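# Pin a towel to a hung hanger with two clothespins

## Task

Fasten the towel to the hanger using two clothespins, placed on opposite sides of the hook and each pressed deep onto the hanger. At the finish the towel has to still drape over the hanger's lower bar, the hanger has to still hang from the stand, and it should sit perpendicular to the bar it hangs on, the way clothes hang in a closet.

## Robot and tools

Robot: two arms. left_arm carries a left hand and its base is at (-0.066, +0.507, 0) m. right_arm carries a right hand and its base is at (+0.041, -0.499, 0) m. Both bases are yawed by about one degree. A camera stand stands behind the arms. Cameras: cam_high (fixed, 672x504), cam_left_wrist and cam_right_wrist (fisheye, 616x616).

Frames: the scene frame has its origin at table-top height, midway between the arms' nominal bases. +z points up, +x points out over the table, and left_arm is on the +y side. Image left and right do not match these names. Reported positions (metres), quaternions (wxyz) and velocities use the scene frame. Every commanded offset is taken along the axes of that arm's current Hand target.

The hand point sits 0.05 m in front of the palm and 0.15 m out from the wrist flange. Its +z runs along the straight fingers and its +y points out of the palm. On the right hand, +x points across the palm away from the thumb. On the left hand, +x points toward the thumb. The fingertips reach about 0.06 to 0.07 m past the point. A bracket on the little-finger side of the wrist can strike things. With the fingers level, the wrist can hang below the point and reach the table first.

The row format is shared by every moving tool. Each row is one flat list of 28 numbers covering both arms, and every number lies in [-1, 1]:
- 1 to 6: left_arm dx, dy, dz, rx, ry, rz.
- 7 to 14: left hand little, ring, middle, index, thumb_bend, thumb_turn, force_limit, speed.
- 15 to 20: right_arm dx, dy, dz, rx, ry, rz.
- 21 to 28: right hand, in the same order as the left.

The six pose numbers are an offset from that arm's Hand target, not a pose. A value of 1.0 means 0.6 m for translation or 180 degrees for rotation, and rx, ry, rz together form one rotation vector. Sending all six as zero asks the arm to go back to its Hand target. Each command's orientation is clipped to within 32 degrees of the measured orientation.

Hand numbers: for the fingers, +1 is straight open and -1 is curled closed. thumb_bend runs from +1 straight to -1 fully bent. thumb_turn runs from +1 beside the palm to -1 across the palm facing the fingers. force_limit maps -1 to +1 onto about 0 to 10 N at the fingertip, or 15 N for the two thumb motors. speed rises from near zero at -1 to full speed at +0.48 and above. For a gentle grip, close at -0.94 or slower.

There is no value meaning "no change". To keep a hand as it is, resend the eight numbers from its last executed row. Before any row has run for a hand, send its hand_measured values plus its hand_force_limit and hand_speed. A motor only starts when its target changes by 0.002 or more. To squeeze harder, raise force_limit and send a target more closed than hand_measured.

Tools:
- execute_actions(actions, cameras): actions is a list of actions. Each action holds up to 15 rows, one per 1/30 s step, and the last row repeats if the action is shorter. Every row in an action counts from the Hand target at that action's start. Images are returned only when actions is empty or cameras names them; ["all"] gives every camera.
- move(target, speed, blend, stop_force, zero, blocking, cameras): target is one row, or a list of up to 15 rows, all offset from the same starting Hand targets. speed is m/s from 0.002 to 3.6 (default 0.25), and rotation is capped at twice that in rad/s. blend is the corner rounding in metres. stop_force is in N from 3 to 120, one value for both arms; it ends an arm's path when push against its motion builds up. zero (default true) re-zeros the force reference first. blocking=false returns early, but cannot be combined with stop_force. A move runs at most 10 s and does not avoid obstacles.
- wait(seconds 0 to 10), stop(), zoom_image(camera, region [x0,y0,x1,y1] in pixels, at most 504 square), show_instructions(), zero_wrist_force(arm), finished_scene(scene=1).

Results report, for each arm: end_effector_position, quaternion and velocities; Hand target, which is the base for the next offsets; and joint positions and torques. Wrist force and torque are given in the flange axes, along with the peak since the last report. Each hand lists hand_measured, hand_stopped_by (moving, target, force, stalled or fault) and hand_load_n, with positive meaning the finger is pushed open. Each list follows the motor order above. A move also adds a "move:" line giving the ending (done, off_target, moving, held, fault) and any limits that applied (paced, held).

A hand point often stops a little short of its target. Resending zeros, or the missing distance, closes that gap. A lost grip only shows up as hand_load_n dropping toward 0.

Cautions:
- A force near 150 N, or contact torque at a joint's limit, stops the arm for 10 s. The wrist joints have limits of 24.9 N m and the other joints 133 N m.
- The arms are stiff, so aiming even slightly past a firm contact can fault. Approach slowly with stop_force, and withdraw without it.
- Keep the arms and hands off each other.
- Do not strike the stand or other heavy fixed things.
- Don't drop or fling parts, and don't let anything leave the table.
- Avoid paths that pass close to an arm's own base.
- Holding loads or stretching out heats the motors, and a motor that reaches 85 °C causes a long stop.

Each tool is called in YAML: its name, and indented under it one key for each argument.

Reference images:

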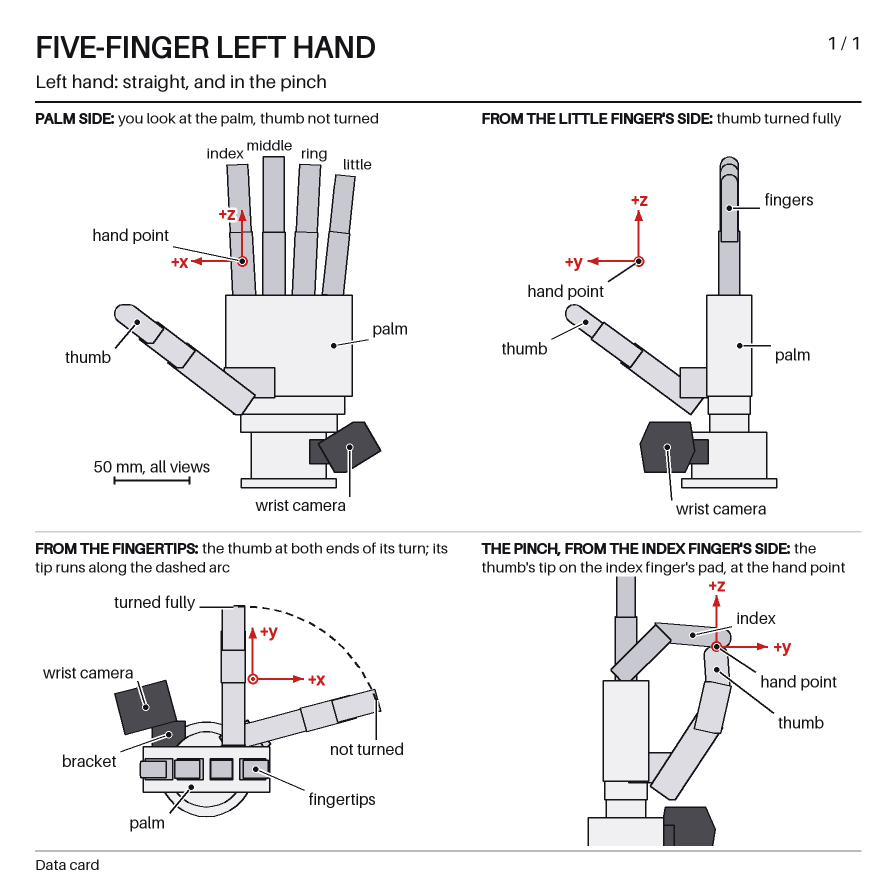

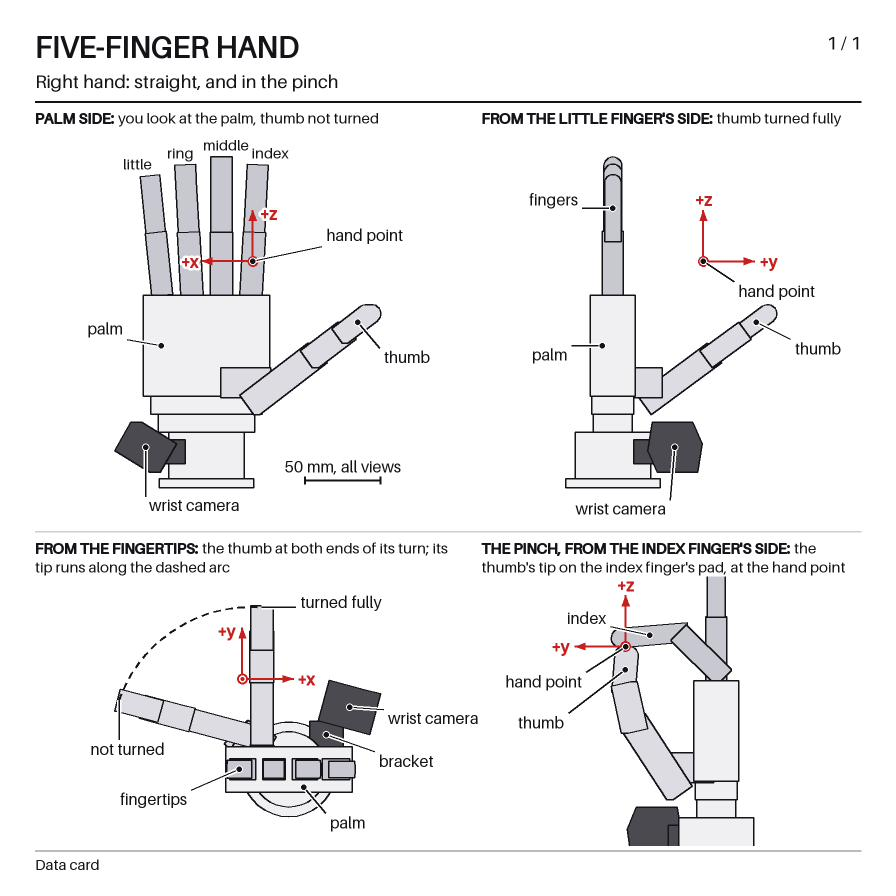

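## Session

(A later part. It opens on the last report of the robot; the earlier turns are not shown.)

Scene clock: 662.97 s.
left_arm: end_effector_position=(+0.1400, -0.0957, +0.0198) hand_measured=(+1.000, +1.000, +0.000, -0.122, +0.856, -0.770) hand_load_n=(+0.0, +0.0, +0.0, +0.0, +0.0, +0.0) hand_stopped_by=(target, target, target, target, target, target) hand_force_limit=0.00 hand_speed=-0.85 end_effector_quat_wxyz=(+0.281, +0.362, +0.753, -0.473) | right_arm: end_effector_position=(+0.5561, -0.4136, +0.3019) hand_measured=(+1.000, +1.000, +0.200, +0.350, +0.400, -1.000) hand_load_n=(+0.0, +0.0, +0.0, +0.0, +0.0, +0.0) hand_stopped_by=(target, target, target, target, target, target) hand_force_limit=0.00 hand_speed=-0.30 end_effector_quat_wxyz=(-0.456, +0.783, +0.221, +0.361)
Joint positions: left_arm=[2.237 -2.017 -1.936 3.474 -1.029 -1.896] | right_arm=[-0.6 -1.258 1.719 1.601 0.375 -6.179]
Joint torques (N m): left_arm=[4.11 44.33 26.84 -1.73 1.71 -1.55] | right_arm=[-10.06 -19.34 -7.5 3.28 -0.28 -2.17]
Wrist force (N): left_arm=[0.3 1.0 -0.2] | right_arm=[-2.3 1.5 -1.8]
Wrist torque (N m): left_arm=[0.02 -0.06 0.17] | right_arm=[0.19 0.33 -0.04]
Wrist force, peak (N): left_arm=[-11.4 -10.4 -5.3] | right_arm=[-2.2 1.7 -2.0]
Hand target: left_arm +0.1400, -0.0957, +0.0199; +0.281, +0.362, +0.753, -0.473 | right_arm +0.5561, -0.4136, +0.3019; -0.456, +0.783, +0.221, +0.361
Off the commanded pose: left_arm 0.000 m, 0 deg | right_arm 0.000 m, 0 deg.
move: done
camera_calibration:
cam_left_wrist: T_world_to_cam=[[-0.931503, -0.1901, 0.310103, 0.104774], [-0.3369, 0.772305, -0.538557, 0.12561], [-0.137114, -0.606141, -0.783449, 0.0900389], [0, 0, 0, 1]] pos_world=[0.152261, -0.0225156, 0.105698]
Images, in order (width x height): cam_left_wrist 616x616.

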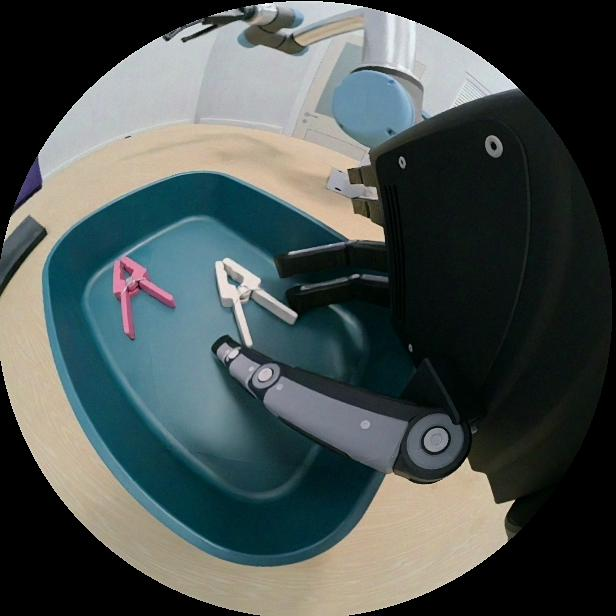

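move:
  target:
    - [-0.0043,0.004,0.0032,0,0,0,1,1,0,-0.12,0.86,-0.77,0,-0.85,0,0,0,0,0,0,1,1,0.2,0.35,0.4,-1,0,-0.3]
    - [-0.0043,0.004,0.0032,0,0,0,1,1,0,-0.2,0.5,-0.77,0.2,-0.85,0,0,0,0,0,0,1,1,0.2,0.35,0.4,-1,0,-0.3]
  speed: 0.01
  cameras: ["cam_high","cam_left_wrist"]

zoom_image:
  camera: "cam_left_wrist"
  region: [180, 220, 340, 380]

zoom_image:
  camera: "cam_high"
  region: [440, 220, 530, 310]

Scene clock: 671.60 s.
left_arm: end_effector_position=(+0.1436, -0.0975, +0.0199) hand_measured=(+1.000, +1.000, +0.000, -0.198, +0.756, -0.770) hand_load_n=(-0.5, +0.0, +0.0, +8.0, +8.5, -1.0) hand_stopped_by=(target, target, target, force, force, target) hand_force_limit=0.20 hand_speed=-0.85 end_effector_quat_wxyz=(+0.281, +0.362, +0.753, -0.473) | right_arm: end_effector_position=(+0.5561, -0.4136, +0.3019) hand_measured=(+1.000, +1.000, +0.200, +0.350, +0.400, -1.000) hand_load_n=(+0.0, +0.0, +0.0, +0.0, +0.0, +0.5) hand_stopped_by=(target, target, target, target, target, target) hand_force_limit=0.00 hand_speed=-0.30 end_effector_quat_wxyz=(-0.456, +0.783, +0.221, +0.361)
Joint positions: left_arm=[2.241 -2.023 -1.927 3.469 -1.025 -1.893] | right_arm=[-0.6 -1.258 1.719 1.601 0.375 -6.179]
Joint torques (N m): left_arm=[11.96 20.13 27.49 -1.45 3.39 2.16] | right_arm=[-10.06 -20.02 -7.92 3.26 -0.22 -1.75]
Wrist force (N): left_arm=[0.4 1.1 -0.5] | right_arm=[-2.1 1.4 -2.0]
Wrist torque (N m): left_arm=[0.06 -0.09 0.01] | right_arm=[0.19 0.31 -0.03]
Wrist force, peak (N): left_arm=[0.4 1.5 -0.4] | right_arm=[-2.3 1.5 -2.0]
Hand target: left_arm +0.1436, -0.0975, +0.0199; +0.281, +0.362, +0.753, -0.473 | right_arm +0.5561, -0.4136, +0.3019; -0.456, +0.783, +0.221, +0.361
Off the commanded pose: left_arm 0.000 m, 0 deg | right_arm 0.000 m, 0 deg.
move: done
camera_calibration:
cam_left_wrist: T_world_to_cam=[[-0.931534, -0.190029, 0.310053, 0.107798], [-0.336814, 0.772323, -0.538585, 0.128204], [-0.137114, -0.60614, -0.78345, 0.0894415], [0, 0, 0, 1]] pos_world=[0.155862, -0.0243157, 0.105698]
Images, in order (width x height): cam_high 672x504, cam_left_wrist 616x616.

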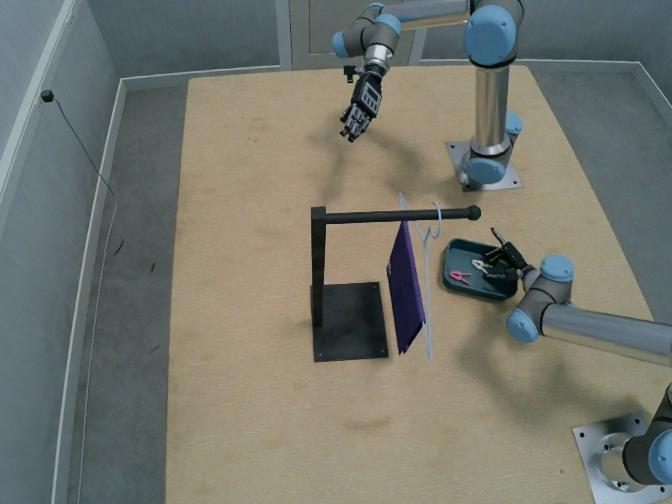

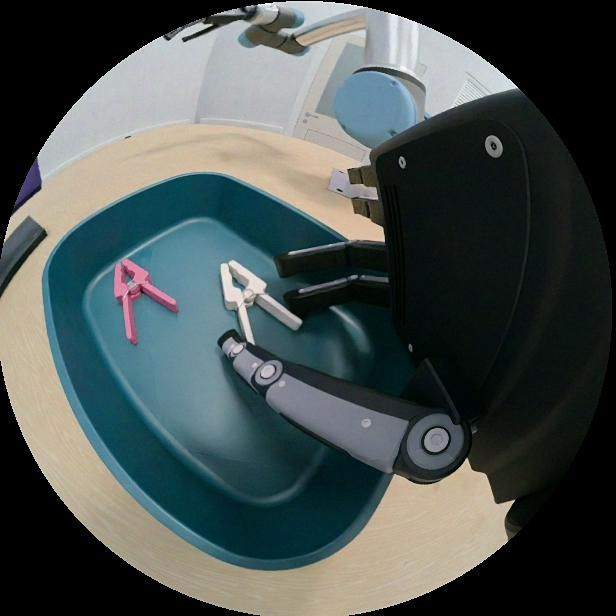

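Scaled by 3.150 from the camera's 616x616 image, which has a finer 880x880 frame.

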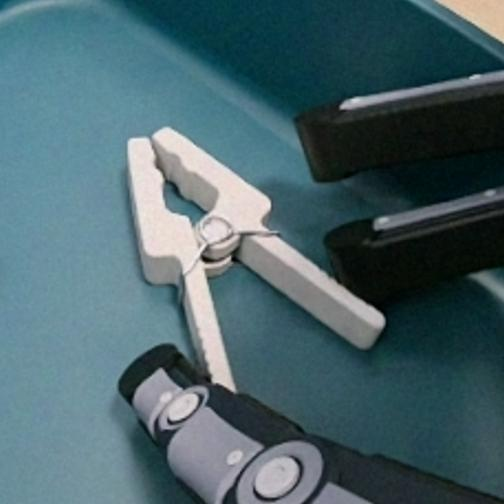

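Scaled by 5.600 from the camera's 672x504 image, which has a finer 960x720 frame.

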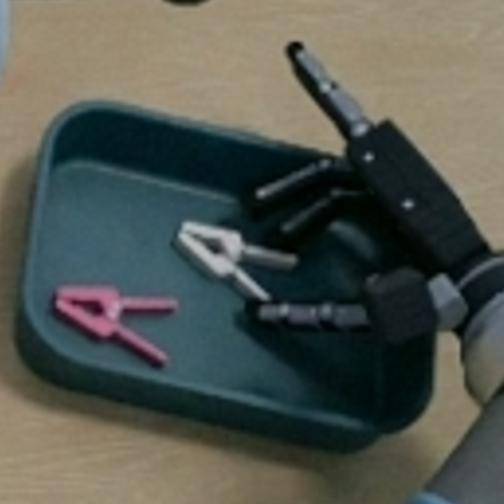

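move:
  target:
    - [0.0043,-0.004,-0.0032,0,0,0,1,1,0,-0.198,0.49,-0.77,0.7,-0.85,0,0,0,0,0,0,1,1,0.2,0.35,0.4,-1,0,-0.3]
  speed: 0.01
  cameras: ["cam_high","cam_left_wrist"]

zoom_image:
  camera: "cam_left_wrist"
  region: [180, 220, 340, 380]

Scene clock: 678.50 s.
left_arm: end_effector_position=(+0.1400, -0.0957, +0.0199) hand_measured=(+1.000, +1.000, +0.000, -0.196, +0.558, -0.770) hand_load_n=(+0.0, +0.0, +0.0, +12.0, +12.5, -2.0) hand_stopped_by=(target, target, target, force, force, target) hand_force_limit=0.70 hand_speed=-0.85 end_effector_quat_wxyz=(+0.281, +0.362, +0.753, -0.473) | right_arm: end_effector_position=(+0.5561, -0.4136, +0.3019) hand_measured=(+1.000, +1.000, +0.200, +0.350, +0.400, -1.000) hand_load_n=(+0.0, -0.5, +0.0, +0.0, +0.0, +0.0) hand_stopped_by=(target, target, target, target, target, target) hand_force_limit=0.00 hand_speed=-0.30 end_effector_quat_wxyz=(-0.456, +0.783, +0.221, +0.361)
Joint positions: left_arm=[2.237 -2.017 -1.936 3.474 -1.029 -1.895] | right_arm=[-0.6 -1.258 1.719 1.601 0.375 -6.179]
Joint torques (N m): left_arm=[-11.4 45.47 1.07 1.16 -2.66 -1.79] | right_arm=[-10.35 -18.81 -7.93 3.36 -0.5 -1.92]
Wrist force (N): left_arm=[-0.2 0.6 -0.4] | right_arm=[-2.3 1.3 -1.9]
Wrist torque (N m): left_arm=[0.03 -0.08 0.18] | right_arm=[0.17 0.34 -0.05]
Wrist force, peak (N): left_arm=[0.5 1.4 -0.4] | right_arm=[-2.3 1.4 -2.1]
Hand target: left_arm +0.1400, -0.0957, +0.0199; +0.281, +0.362, +0.753, -0.473 | right_arm +0.5561, -0.4136, +0.3019; -0.456, +0.783, +0.221, +0.361
Off the commanded pose: left_arm 0.000 m, 0 deg | right_arm 0.000 m, 0 deg.
move: done
camera_calibration:
cam_left_wrist: T_world_to_cam=[[-0.931534, -0.190029, 0.310053, 0.104786], [-0.336814, 0.772323, -0.538585, 0.125601], [-0.137114, -0.60614, -0.78345, 0.0900389], [0, 0, 0, 1]] pos_world=[0.152262, -0.0225157, 0.105698]
Images, in order (width x height): cam_high 672x504, cam_left_wrist 616x616.

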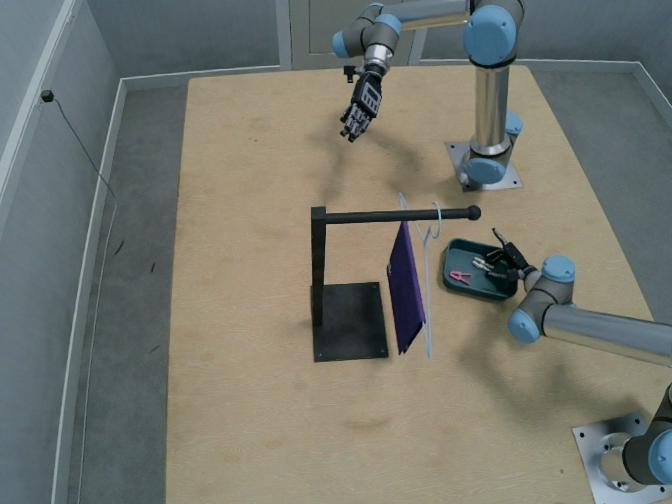

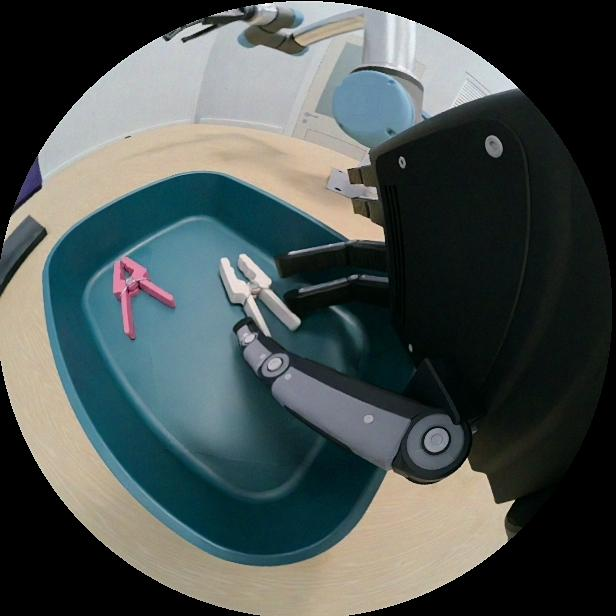

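Scaled by 3.150 from the camera's 616x616 image, which has a finer 880x880 frame.

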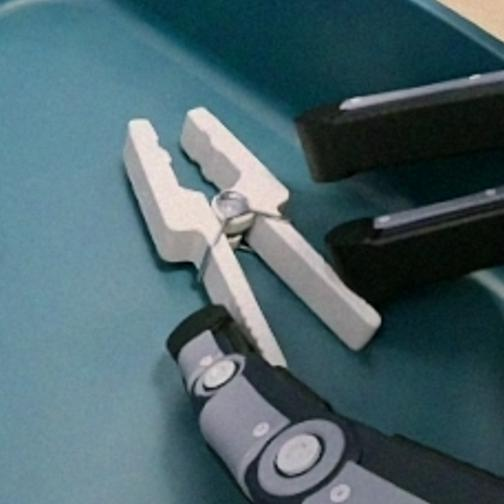

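move:
  target:
    - [-0.0639,-0.0423,-0.033,0,0,0,1,1,0,-0.198,0.49,-0.77,0.7,-0.85,0,0,0,0,0,0,1,1,0.2,0.35,0.4,-1,0,-0.3]
  speed: 0.05
  cameras: ["cam_high","cam_left_wrist"]

zoom_image:
  camera: "cam_left_wrist"
  region: [180, 200, 360, 380]

zoom_image:
  camera: "cam_high"
  region: [440, 220, 530, 310]

Scene clock: 690.97 s.
left_arm: end_effector_position=(+0.1400, -0.0957, +0.0699) hand_measured=(+1.000, +1.000, +0.000, -0.196, +0.558, -0.770) hand_load_n=(+0.0, +0.0, +0.0, +12.5, +12.5, -2.0) hand_stopped_by=(target, target, target, force, force, target) hand_force_limit=0.70 hand_speed=-0.85 end_effector_quat_wxyz=(+0.281, +0.362, +0.753, -0.473) | right_arm: end_effector_position=(+0.5561, -0.4136, +0.3019) hand_measured=(+1.000, +1.000, +0.200, +0.350, +0.400, -1.000) hand_load_n=(+0.0, +0.0, +0.0, +0.0, +0.0, +0.0) hand_stopped_by=(target, target, target, target, target, target) hand_force_limit=0.00 hand_speed=-0.30 end_effector_quat_wxyz=(-0.456, +0.783, +0.221, +0.361)
Joint positions: left_arm=[2.237 -1.932 -1.897 3.349 -1.029 -1.895] | right_arm=[-0.6 -1.258 1.719 1.601 0.375 -6.179]
Joint torques (N m): left_arm=[10.94 44.45 27.6 -1.52 3.35 1.81] | right_arm=[-10.05 -19.95 -9.27 3.44 -0.33 -2.06]
Wrist force (N): left_arm=[0.5 1.3 -0.2] | right_arm=[-2.2 1.4 -1.7]
Wrist torque (N m): left_arm=[0.07 -0.08 0.17] | right_arm=[0.18 0.32 -0.04]
Wrist force, peak (N): left_arm=[0.7 1.6 0.0] | right_arm=[-2.2 1.5 -2.2]
Hand target: left_arm +0.1400, -0.0957, +0.0700; +0.281, +0.362, +0.753, -0.473 | right_arm +0.5561, -0.4136, +0.3019; -0.456, +0.783, +0.221, +0.361
Off the commanded pose: left_arm 0.000 m, 0 deg | right_arm 0.000 m, 0 deg.
move: done
camera_calibration:
cam_left_wrist: T_world_to_cam=[[-0.931534, -0.190029, 0.310053, 0.089346], [-0.336814, 0.772323, -0.538585, 0.152618], [-0.137114, -0.60614, -0.78345, 0.129303], [0, 0, 0, 1]] pos_world=[0.152362, -0.0225157, 0.155798]
Images, in order (width x height): cam_high 672x504, cam_left_wrist 616x616.

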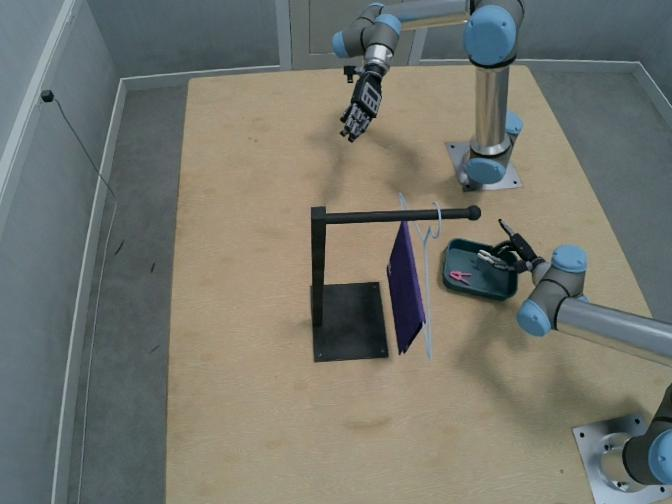

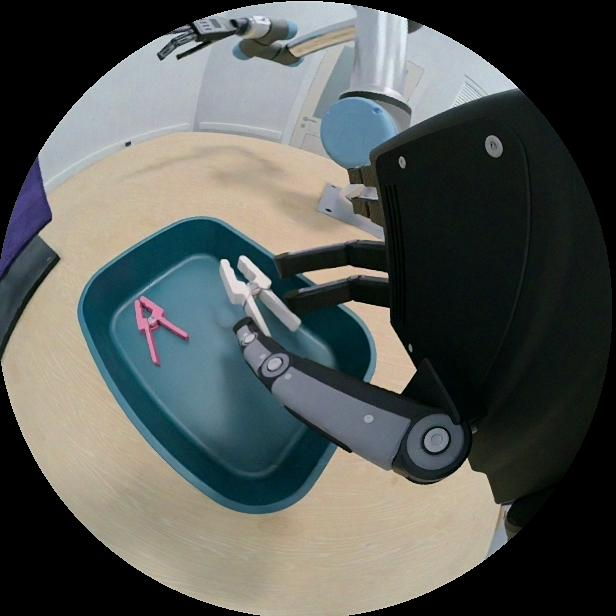

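Scaled by 2.800 from the camera's 616x616 image, which has a finer 880x880 frame.

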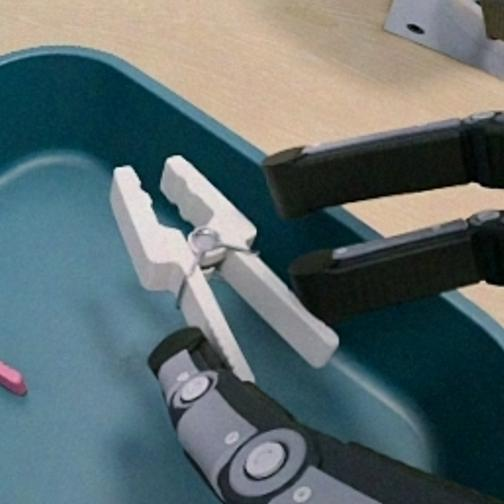

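Scaled by 5.600 from the camera's 672x504 image, which has a finer 960x720 frame.

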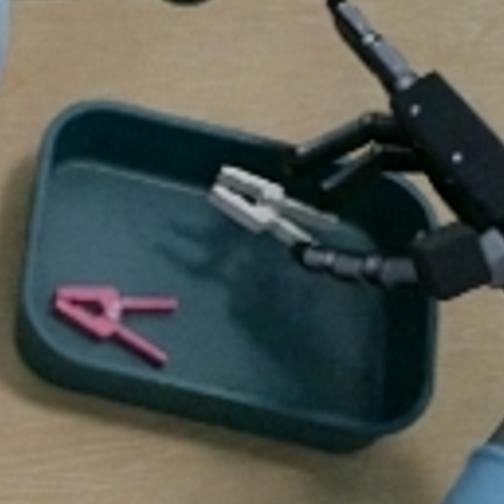

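move:
  target:
    - [0,0,0,0,0,0,1,1,0,-0.198,0.45,-0.77,1,-0.85,0,0,0,0,0,0,1,1,0.2,0.35,0.4,-1,0,-0.3]
  speed: 0.05
  cameras: ["cam_left_wrist"]

zoom_image:
  camera: "cam_left_wrist"
  region: [180, 220, 340, 380]

Scene clock: 809.73 s.
left_arm: end_effector_position=(+0.1400, -0.0957, +0.0700) hand_measured=(+1.000, +1.000, +0.000, -0.196, +0.462, -0.770) hand_load_n=(+0.0, +0.0, +0.0, +15.0, +14.0, -2.0) hand_stopped_by=(target, target, target, force, stalled, target) hand_force_limit=1.00 hand_speed=-0.85 end_effector_quat_wxyz=(+0.281, +0.362, +0.753, -0.473) | right_arm: end_effector_position=(+0.5561, -0.4136, +0.3019) hand_measured=(+1.000, +1.000, +0.200, +0.350, +0.400, -1.000) hand_load_n=(+0.0, +0.0, +0.0, +0.0, +0.0, +0.0) hand_stopped_by=(target, target, target, target, target, target) hand_force_limit=0.00 hand_speed=-0.30 end_effector_quat_wxyz=(-0.456, +0.783, +0.221, +0.361)
Joint positions: left_arm=[2.237 -1.932 -1.897 3.349 -1.029 -1.895] | right_arm=[-0.6 -1.258 1.719 1.601 0.375 -6.179]
Joint torques (N m): left_arm=[12.19 44.23 27.77 -1.5 3.23 1.67] | right_arm=[-11.15 -21.73 -7.81 3.32 -0.33 -1.97]
Wrist force (N): left_arm=[0.5 1.2 0.0] | right_arm=[-2.1 1.5 -2.0]
Wrist torque (N m): left_arm=[0.02 -0.07 0.18] | right_arm=[0.20 0.30 -0.03]
Wrist force, peak (N): left_arm=[0.6 1.4 -0.3] | right_arm=[-2.2 1.4 -2.2]
Hand target: left_arm +0.1400, -0.0957, +0.0700; +0.281, +0.362, +0.753, -0.473 | right_arm +0.5561, -0.4136, +0.3019; -0.456, +0.783, +0.221, +0.361
Off the commanded pose: left_arm 0.000 m, 0 deg | right_arm 0.000 m, 0 deg.
move: done
camera_calibration:
cam_left_wrist: T_world_to_cam=[[-0.931534, -0.190029, 0.310053, 0.089346], [-0.336814, 0.772323, -0.538585, 0.152618], [-0.137114, -0.60614, -0.78345, 0.129303], [0, 0, 0, 1]] pos_world=[0.152362, -0.0225157, 0.155798]
Images, in order (width x height): cam_left_wrist 616x616.

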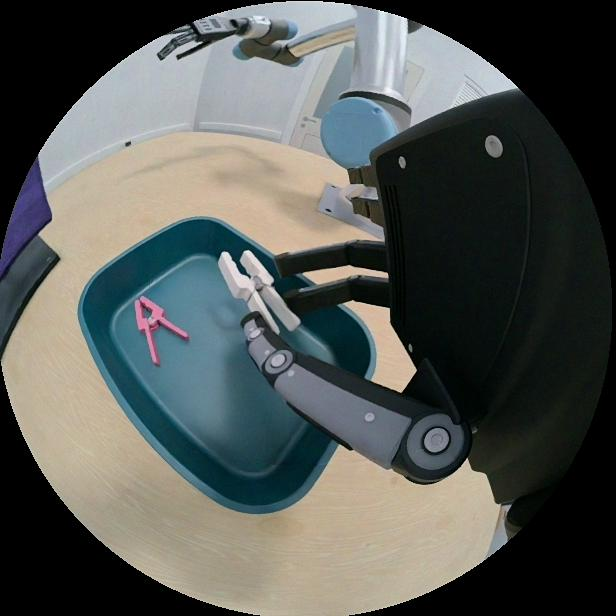

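Scaled by 3.150 from the camera's 616x616 image, which has a finer 880x880 frame.

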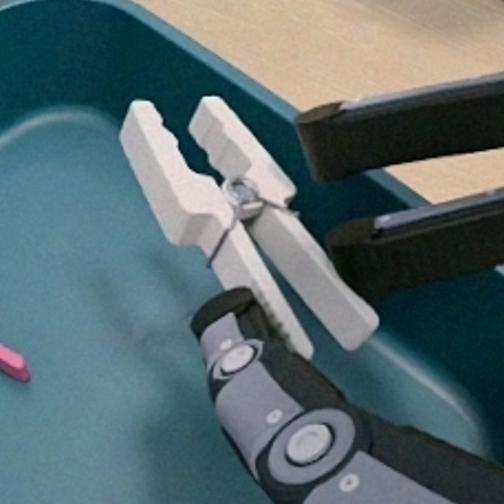

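move:
  target:
    - [0.0639,0.0423,0.033,0,0,0,1,1,0,-0.198,0.45,-0.77,1,-0.85,0,0,0,0,0,0,1,1,0.2,0.35,0.4,-1,0,-0.3]
    - [0.0639,0.0423,0.033,0,0,0,1,1,0,-0.198,0.9,-0.77,1,-0.8,0,0,0,0,0,0,1,1,0.2,0.35,0.4,-1,0,-0.3]
  speed: 0.04
  cameras: ["cam_high","cam_left_wrist"]

zoom_image:
  camera: "cam_left_wrist"
  region: [180, 220, 340, 380]

Scene clock: 836.13 s.
left_arm: end_effector_position=(+0.1400, -0.0957, +0.0199) hand_measured=(+1.000, +1.000, +0.000, -0.198, +0.900, -0.770) hand_load_n=(+0.0, +0.0, +0.0, +0.0, +0.0, +0.0) hand_stopped_by=(target, target, target, force, target, target) hand_force_limit=1.00 hand_speed=-0.80 end_effector_quat_wxyz=(+0.281, +0.362, +0.753, -0.473) | right_arm: end_effector_position=(+0.5561, -0.4136, +0.3019) hand_measured=(+1.000, +1.000, +0.200, +0.350, +0.400, -1.000) hand_load_n=(+0.0, +0.0, +0.0, +0.0, +0.5, +0.5) hand_stopped_by=(target, target, target, target, target, target) hand_force_limit=0.00 hand_speed=-0.30 end_effector_quat_wxyz=(-0.456, +0.783, +0.221, +0.361)
Joint positions: left_arm=[2.237 -2.017 -1.936 3.474 -1.029 -1.895] | right_arm=[-0.6 -1.258 1.719 1.601 0.375 -6.179]
Joint torques (N m): left_arm=[-12.81 19.75 1.84 1.02 -1.77 -1.35] | right_arm=[-10.71 -20.21 -7.79 3.29 -0.27 -1.96]
Wrist force (N): left_arm=[0.3 1.0 -0.2] | right_arm=[-2.1 1.5 -1.9]
Wrist torque (N m): left_arm=[0.03 -0.07 0.16] | right_arm=[0.21 0.31 -0.03]
Wrist force, peak (N): left_arm=[0.6 1.4 -0.3] | right_arm=[-2.3 1.6 -2.0]
Hand target: left_arm +0.1400, -0.0957, +0.0199; +0.281, +0.362, +0.753, -0.473 | right_arm +0.5561, -0.4136, +0.3019; -0.456, +0.783, +0.221, +0.361
Off the commanded pose: left_arm 0.000 m, 0 deg | right_arm 0.000 m, 0 deg.
move: done
camera_calibration:
cam_left_wrist: T_world_to_cam=[[-0.931503, -0.1901, 0.310103, 0.104774], [-0.3369, 0.772305, -0.538557, 0.12561], [-0.137114, -0.606141, -0.783449, 0.0900389], [0, 0, 0, 1]] pos_world=[0.152261, -0.0225156, 0.105698]
Images, in order (width x height): cam_high 672x504, cam_left_wrist 616x616.

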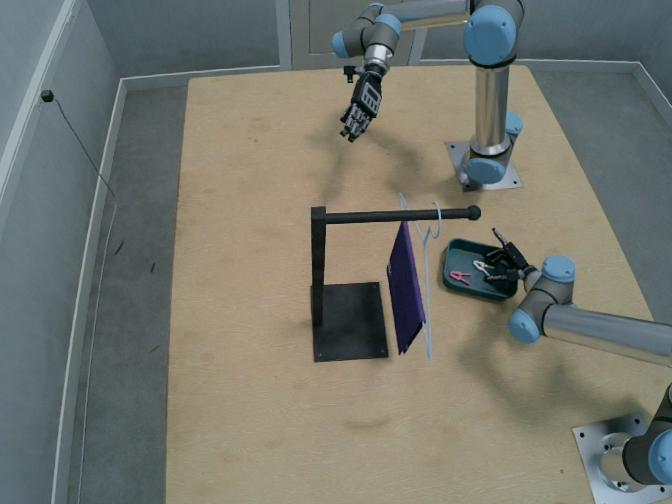

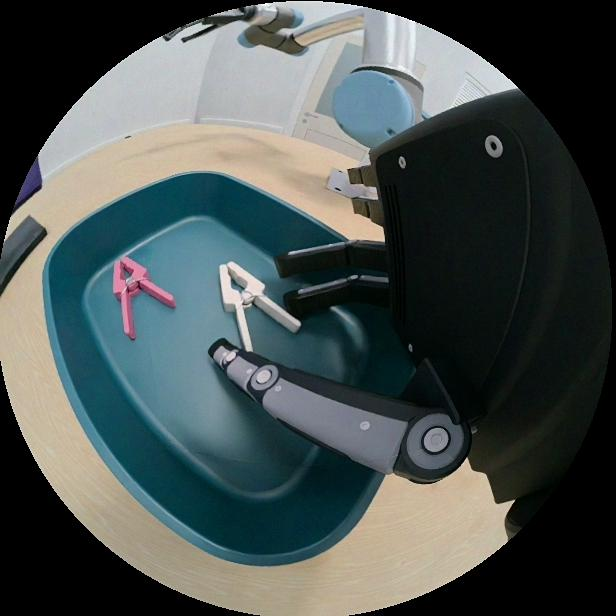

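Scaled by 3.150 from the camera's 616x616 image, which has a finer 880x880 frame.

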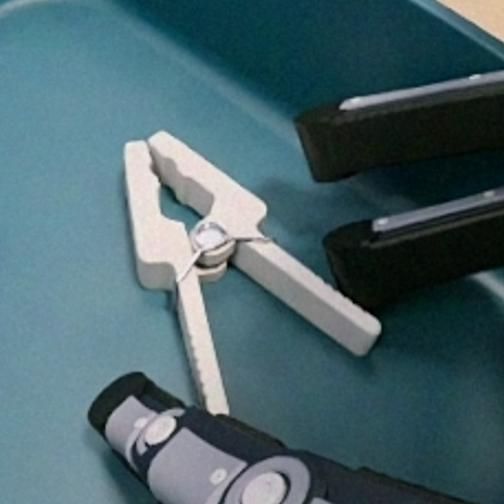

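move:
  target:
    - [0,-0.003,0.004,0,0,0,1,1,0,-0.198,0.9,-0.77,1,-0.8,0,0,0,0,0,0,1,1,0.2,0.35,0.4,-1,0,-0.3]
    - [-0.0895,-0.0622,-0.0422,0,0,0,1,1,0,-0.198,0.9,-0.77,1,-0.8,0,0,0,0,0,0,1,1,0.2,0.35,0.4,-1,0,-0.3]
  speed: 0.08
  cameras: ["cam_high","cam_left_wrist"]

zoom_image:
  camera: "cam_high"
  region: [440, 220, 530, 310]

Scene clock: 844.00 s.
left_arm: end_effector_position=(+0.1388, -0.0984, +0.0899) hand_measured=(+1.000, +1.000, +0.000, -0.198, +0.900, -0.770) hand_load_n=(+0.0, +0.0, +0.0, +0.0, +0.0, +0.0) hand_stopped_by=(target, target, target, force, target, target) hand_force_limit=1.00 hand_speed=-0.80 end_effector_quat_wxyz=(+0.281, +0.362, +0.753, -0.473) | right_arm: end_effector_position=(+0.5561, -0.4136, +0.3019) hand_measured=(+1.000, +1.000, +0.200, +0.350, +0.400, -1.000) hand_load_n=(+0.0, +0.0, +0.0, +0.0, +0.0, +0.0) hand_stopped_by=(target, target, target, target, target, target) hand_force_limit=0.00 hand_speed=-0.30 end_effector_quat_wxyz=(-0.456, +0.783, +0.221, +0.361)
Joint positions: left_arm=[2.23 -1.905 -1.871 3.298 -1.034 -1.899] | right_arm=[-0.6 -1.258 1.719 1.601 0.375 -6.179]
Joint torques (N m): left_arm=[12.3 42.6 28.78 -1.2 3.44 2.13] | right_arm=[-10.43 -20.42 -9.37 3.28 -0.58 -1.86]
Wrist force (N): left_arm=[0.6 1.0 -0.2] | right_arm=[-2.0 1.3 -1.7]
Wrist torque (N m): left_arm=[0.01 -0.11 0.18] | right_arm=[0.16 0.28 -0.03]
Wrist force, peak (N): left_arm=[0.7 1.6 0.1] | right_arm=[-2.3 1.4 -2.0]
Hand target: left_arm +0.1388, -0.0984, +0.0900; +0.281, +0.362, +0.753, -0.473 | right_arm +0.5561, -0.4136, +0.3019; -0.456, +0.783, +0.221, +0.361
Off the commanded pose: left_arm 0.000 m, 0 deg | right_arm 0.000 m, 0 deg.
move: done
camera_calibration:
cam_left_wrist: T_world_to_cam=[[-0.931503, -0.1901, 0.310103, 0.0814981], [-0.3369, 0.772305, -0.538557, 0.165078], [-0.137114, -0.606141, -0.783449, 0.143171], [0, 0, 0, 1]] pos_world=[0.151161, -0.0252156, 0.175798]
Images, in order (width x height): cam_high 672x504, cam_left_wrist 616x616.

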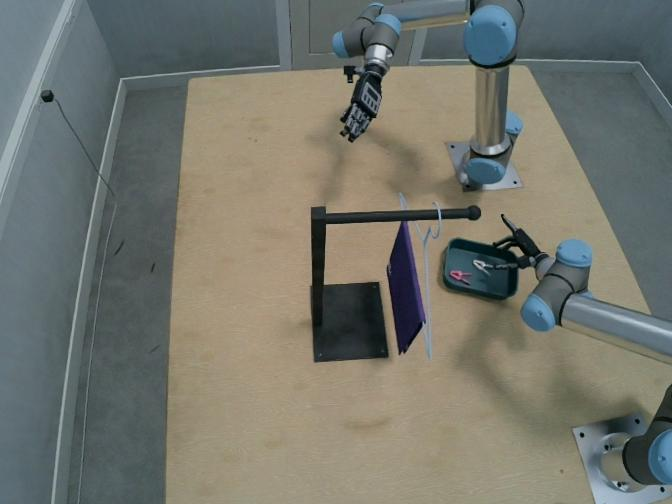

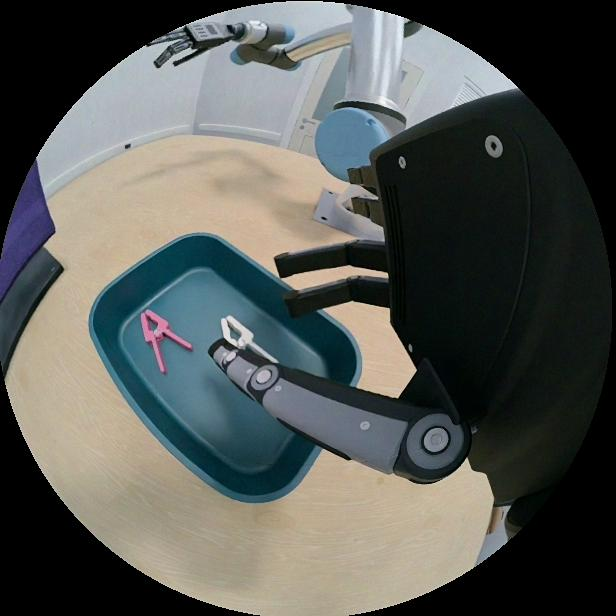

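Scaled by 5.600 from the camera's 672x504 image, which has a finer 960x720 frame.

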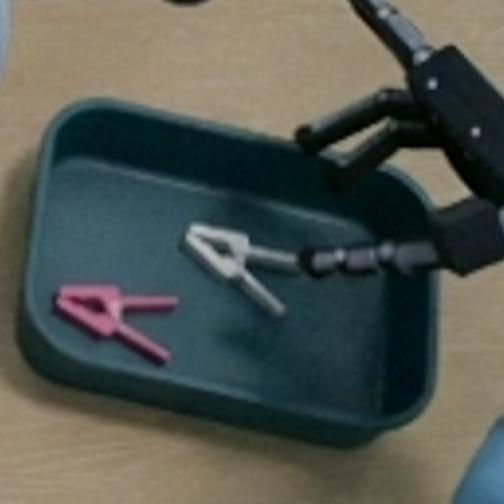

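move:
  target:
    - [-0.0033,0.0368,-0.0403,0.1688,0.0466,-0.0082,-1,-1,-1,0.4,0.9,-0.77,0,-0.3,0,0,0,0,0,0,1,1,0.2,0.35,0.4,-1,0,-0.3]
    - [-0.0033,0.0368,-0.0403,0.1688,0.0466,-0.0082,-1,-1,-1,0.4,0.3,-0.77,0,-0.3,0,0,0,0,0,0,1,1,0.2,0.35,0.4,-1,0,-0.3]
  speed: 0.15
  cameras: ["cam_high","cam_left_wrist"]

zoom_image:
  camera: "cam_high"
  region: [440, 220, 530, 310]

Scene clock: 870.80 s.
left_arm: end_effector_position=(+0.1559, -0.0704, +0.0898) hand_measured=(-1.000, -1.000, -1.000, +0.400, +0.302, -0.770) hand_load_n=(+0.0, +0.0, -0.5, +0.0, +1.5, +4.5) hand_stopped_by=(target, target, target, target, target, target) hand_force_limit=0.00 hand_speed=-0.30 end_effector_quat_wxyz=(+0.115, +0.446, +0.626, -0.629) | right_arm: end_effector_position=(+0.5561, -0.4136, +0.3019) hand_measured=(+1.000, +1.000, +0.200, +0.350, +0.400, -1.000) hand_load_n=(+0.0, +0.0, +0.0, +0.0, +0.0, +0.5) hand_stopped_by=(target, target, target, target, target, target) hand_force_limit=0.00 hand_speed=-0.30 end_effector_quat_wxyz=(-0.456, +0.783, +0.221, +0.361)
Joint positions: left_arm=[2.545 -2.15 -1.716 2.943 -0.229 -1.431] | right_arm=[-0.6 -1.258 1.719 1.601 0.375 -6.179]
Joint torques (N m): left_arm=[12.04 23.73 26.27 -3.33 4.12 2.03] | right_arm=[-10.02 -20.24 -8.22 3.14 -0.5 -1.96]
Wrist force (N): left_arm=[0.4 1.6 -0.2] | right_arm=[-2.2 1.5 -2.0]
Wrist torque (N m): left_arm=[0.05 -0.08 -0.01] | right_arm=[0.21 0.32 -0.03]
Wrist force, peak (N): left_arm=[0.1 2.1 -0.4] | right_arm=[-2.4 1.5 -2.1]
Hand target: left_arm +0.1559, -0.0704, +0.0898; +0.115, +0.446, +0.626, -0.629 | right_arm +0.5561, -0.4136, +0.3019; -0.456, +0.783, +0.221, +0.361
Off the commanded pose: left_arm 0.000 m, 0 deg | right_arm 0.000 m, 0 deg.
move: done
camera_calibration:
cam_left_wrist: T_world_to_cam=[[-0.814755, 0.309541, 0.490265, 0.10354], [-0.0968398, 0.76104, -0.641436, 0.120149], [-0.571661, -0.57009, -0.590085, 0.215338], [0, 0, 0, 1]] pos_world=[0.219095, -0.000725479, 0.153374]
Images, in order (width x height): cam_high 672x504, cam_left_wrist 616x616.

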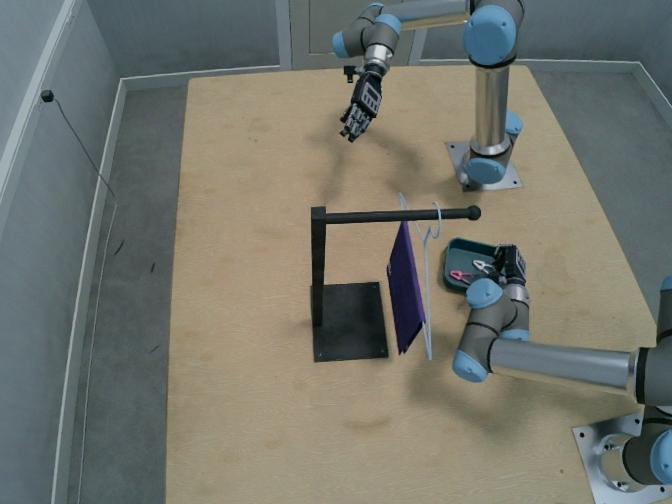

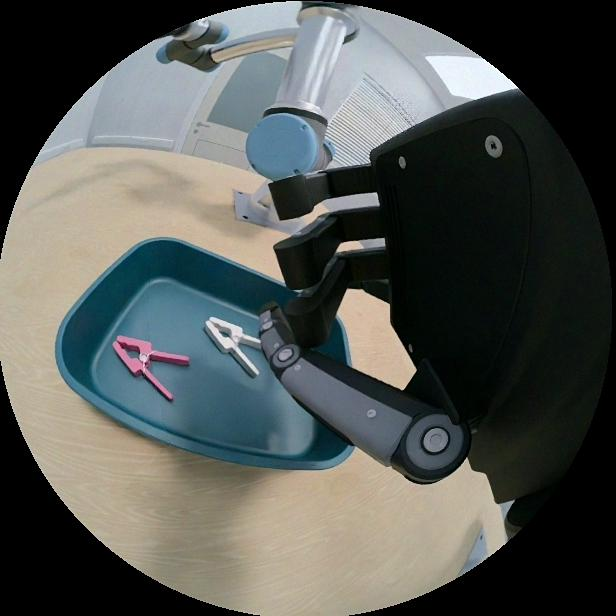

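Scaled by 5.600 from the camera's 672x504 image, which has a finer 960x720 frame.

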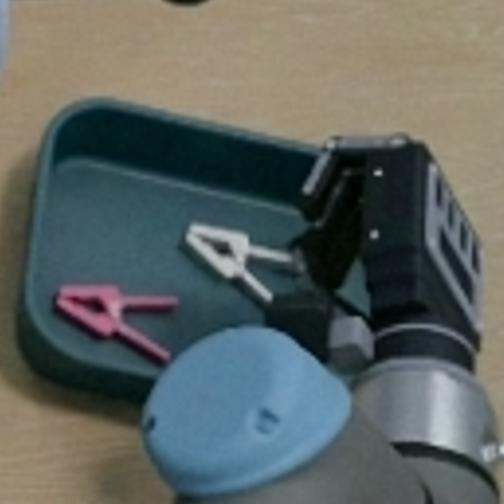

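move:
  target:
    - [0,0,0,0,0,0,-1,-1,-1,0.4,0.9,-0.77,0,-0.3,0,0,0,0,0,0,1,1,0.2,0.35,0.4,-1,0,-0.3]
    - [0,0,0,0,0,0,-1,-1,1,0.4,0.9,-0.77,0,-0.2,0,0,0,0,0,0,1,1,0.2,0.35,0.4,-1,0,-0.3]
    - [0,0,0,0,0,0,-1,-1,1,0.4,0.3,-0.77,0,-0.3,0,0,0,0,0,0,1,1,0.2,0.35,0.4,-1,0,-0.3]
  speed: 0.15
  cameras: ["cam_high","cam_left_wrist"]

zoom_image:
  camera: "cam_left_wrist"
  region: [160, 220, 400, 460]

Scene clock: 889.43 s.
left_arm: end_effector_position=(+0.1559, -0.0704, +0.0898) hand_measured=(-1.000, -1.000, +1.000, +0.400, +0.300, -0.770) hand_load_n=(+0.0, +0.0, +0.0, +0.0, +0.0, +0.0) hand_stopped_by=(target, target, target, target, target, target) hand_force_limit=0.00 hand_speed=-0.30 end_effector_quat_wxyz=(+0.115, +0.446, +0.626, -0.629) | right_arm: end_effector_position=(+0.5561, -0.4136, +0.3019) hand_measured=(+1.000, +1.000, +0.200, +0.350, +0.400, -1.000) hand_load_n=(+0.0, +0.0, +0.0, +0.0, +0.0, +0.0) hand_stopped_by=(target, target, target, target, target, target) hand_force_limit=0.00 hand_speed=-0.30 end_effector_quat_wxyz=(-0.456, +0.783, +0.221, +0.361)
Joint positions: left_arm=[2.545 -2.15 -1.716 2.943 -0.229 -1.431] | right_arm=[-0.6 -1.258 1.719 1.601 0.375 -6.179]
Joint torques (N m): left_arm=[9.43 22.8 26.39 -3.31 3.13 2.28] | right_arm=[-10.59 -20.53 -9.11 3.16 -0.47 -2.01]
Wrist force (N): left_arm=[0.3 1.6 -0.2] | right_arm=[-2.1 1.2 -1.8]
Wrist torque (N m): left_arm=[0.04 -0.07 -0.01] | right_arm=[0.15 0.29 -0.04]
Wrist force, peak (N): left_arm=[0.3 1.9 -0.2] | right_arm=[-2.3 1.4 -2.1]
Hand target: left_arm +0.1559, -0.0704, +0.0898; +0.115, +0.446, +0.626, -0.629 | right_arm +0.5561, -0.4136, +0.3019; -0.456, +0.783, +0.221, +0.361
Off the commanded pose: left_arm 0.000 m, 0 deg | right_arm 0.000 m, 0 deg.
move: done
camera_calibration:
cam_left_wrist: T_world_to_cam=[[-0.814755, 0.309541, 0.490265, 0.10354], [-0.0968398, 0.76104, -0.641436, 0.120149], [-0.571661, -0.57009, -0.590085, 0.215338], [0, 0, 0, 1]] pos_world=[0.219095, -0.000725479, 0.153374]
Images, in order (width x height): cam_high 672x504, cam_left_wrist 616x616.

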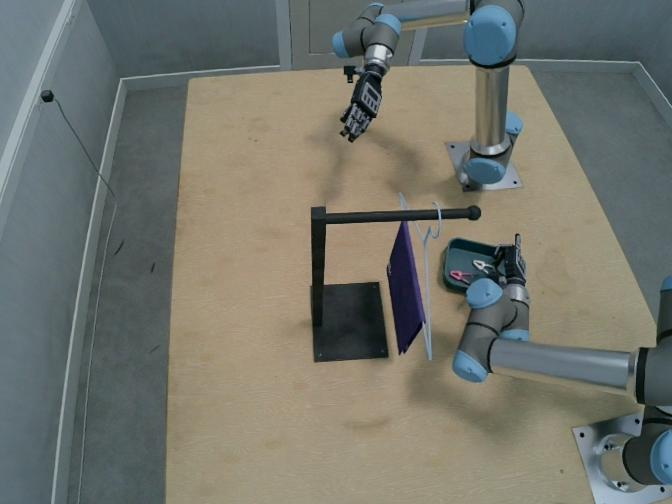

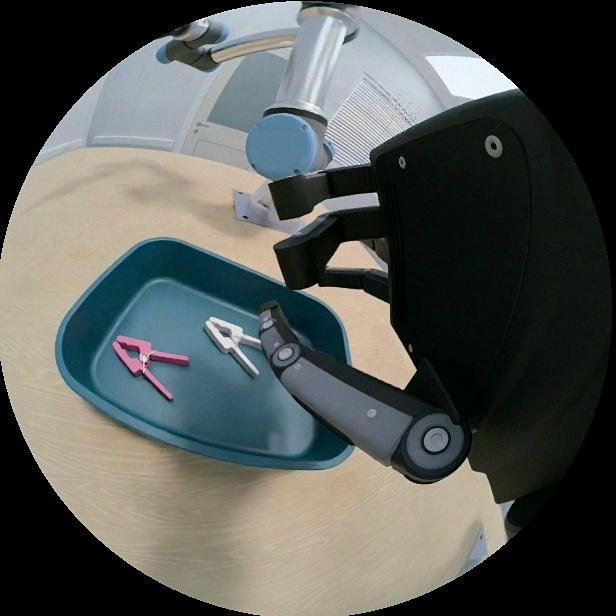

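Scaled by 2.100 from the camera's 616x616 image, which has a finer 880x880 frame.

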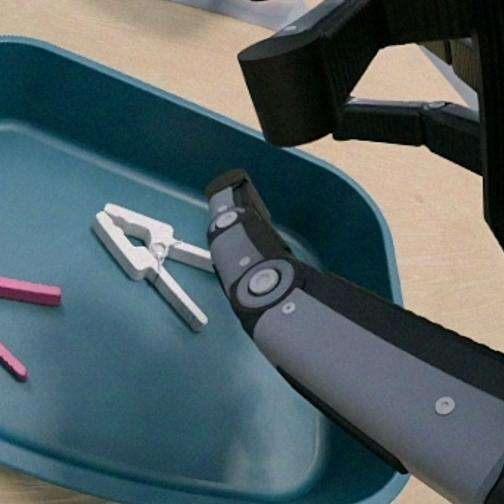

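move:
  target:
    - [0.0707,0.0683,0.0183,0,0,0,-1,-1,1,0.4,0.3,-0.77,0,-0.3,0,0,0,0,0,0,1,1,0.2,0.35,0.4,-1,0,-0.3]
  speed: 0.08
  stop_force: 6
  cameras: ["cam_high","cam_left_wrist"]

zoom_image:
  camera: "cam_left_wrist"
  region: [160, 220, 400, 460]

zoom_image:
  camera: "cam_high"
  region: [440, 220, 530, 310]

Scene clock: 897.07 s.
left_arm: end_effector_position=(+0.1558, -0.0705, +0.0298) hand_measured=(-1.000, -1.000, +1.000, +0.400, +0.300, -0.770) hand_load_n=(+0.0, +0.0, +0.0, +0.0, +0.0, +0.0) hand_stopped_by=(target, target, target, target, target, target) hand_force_limit=0.00 hand_speed=-0.30 end_effector_quat_wxyz=(+0.115, +0.446, +0.626, -0.629) | right_arm: end_effector_position=(+0.5561, -0.4136, +0.3019) hand_measured=(+1.000, +1.000, +0.200, +0.350, +0.400, -1.000) hand_load_n=(+0.0, +0.0, +0.0, +0.0, +0.0, +0.5) hand_stopped_by=(target, target, target, target, target, target) hand_force_limit=0.00 hand_speed=-0.30 end_effector_quat_wxyz=(-0.456, +0.783, +0.221, +0.361)
Joint positions: left_arm=[2.544 -2.251 -1.74 3.07 -0.229 -1.432] | right_arm=[-0.6 -1.258 1.719 1.601 0.375 -6.179]
Joint torques (N m): left_arm=[-12.69 25.51 -1.12 -0.53 -1.58 -2.01] | right_arm=[-10.28 -20.32 -9.1 3.18 -0.59 -2.04]
Wrist force (N): left_arm=[0.5 1.7 0.1] | right_arm=[-2.2 1.3 -1.8]
Wrist torque (N m): left_arm=[0.04 -0.09 0.16] | right_arm=[0.16 0.31 -0.04]
Wrist force, peak (N): left_arm=[0.7 2.0 -0.1] | right_arm=[-2.3 1.3 -2.2]
Hand target: left_arm +0.1558, -0.0705, +0.0298; +0.115, +0.446, +0.626, -0.629 | right_arm +0.5561, -0.4136, +0.3019; -0.456, +0.783, +0.221, +0.361
Off the commanded pose: left_arm 0.000 m, 0 deg | right_arm 0.000 m, 0 deg.
move: done
camera_calibration:
cam_left_wrist: T_world_to_cam=[[-0.814755, 0.309541, 0.490265, 0.132824], [-0.0968398, 0.76104, -0.641436, 0.0817194], [-0.571661, -0.57009, -0.590085, 0.179762], [0, 0, 0, 1]] pos_world=[0.218895, -0.000825479, 0.0933739]
Images, in order (width x height): cam_high 672x504, cam_left_wrist 616x616.

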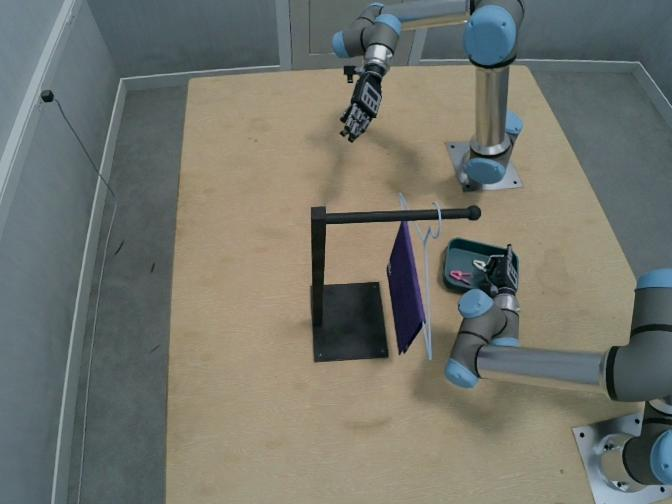

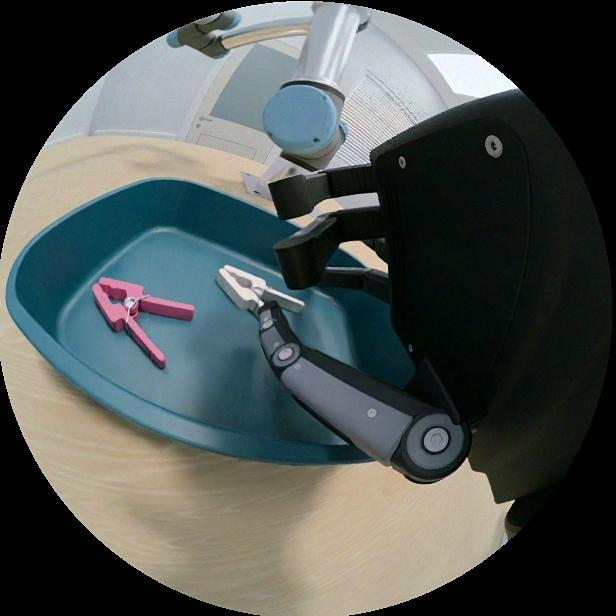

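Scaled by 2.100 from the camera's 616x616 image, which has a finer 880x880 frame.

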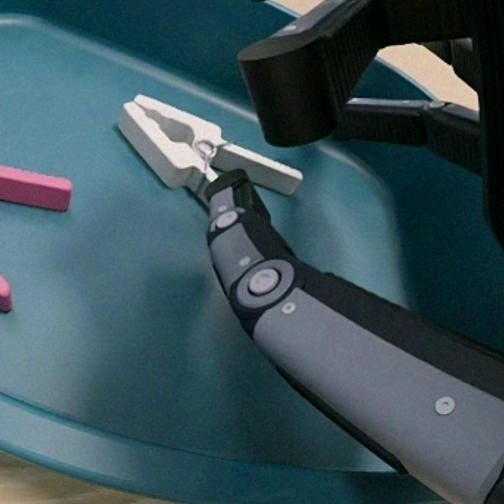

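Scaled by 5.600 from the camera's 672x504 image, which has a finer 960x720 frame.

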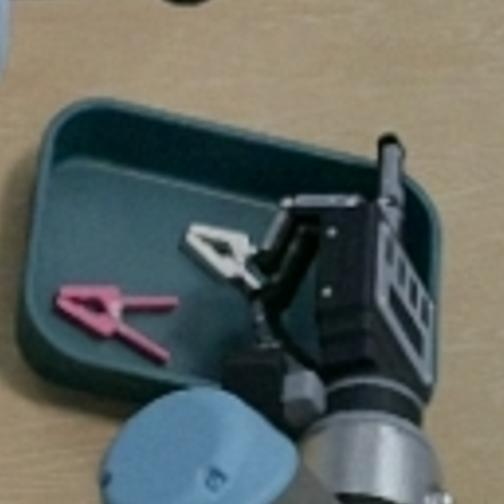

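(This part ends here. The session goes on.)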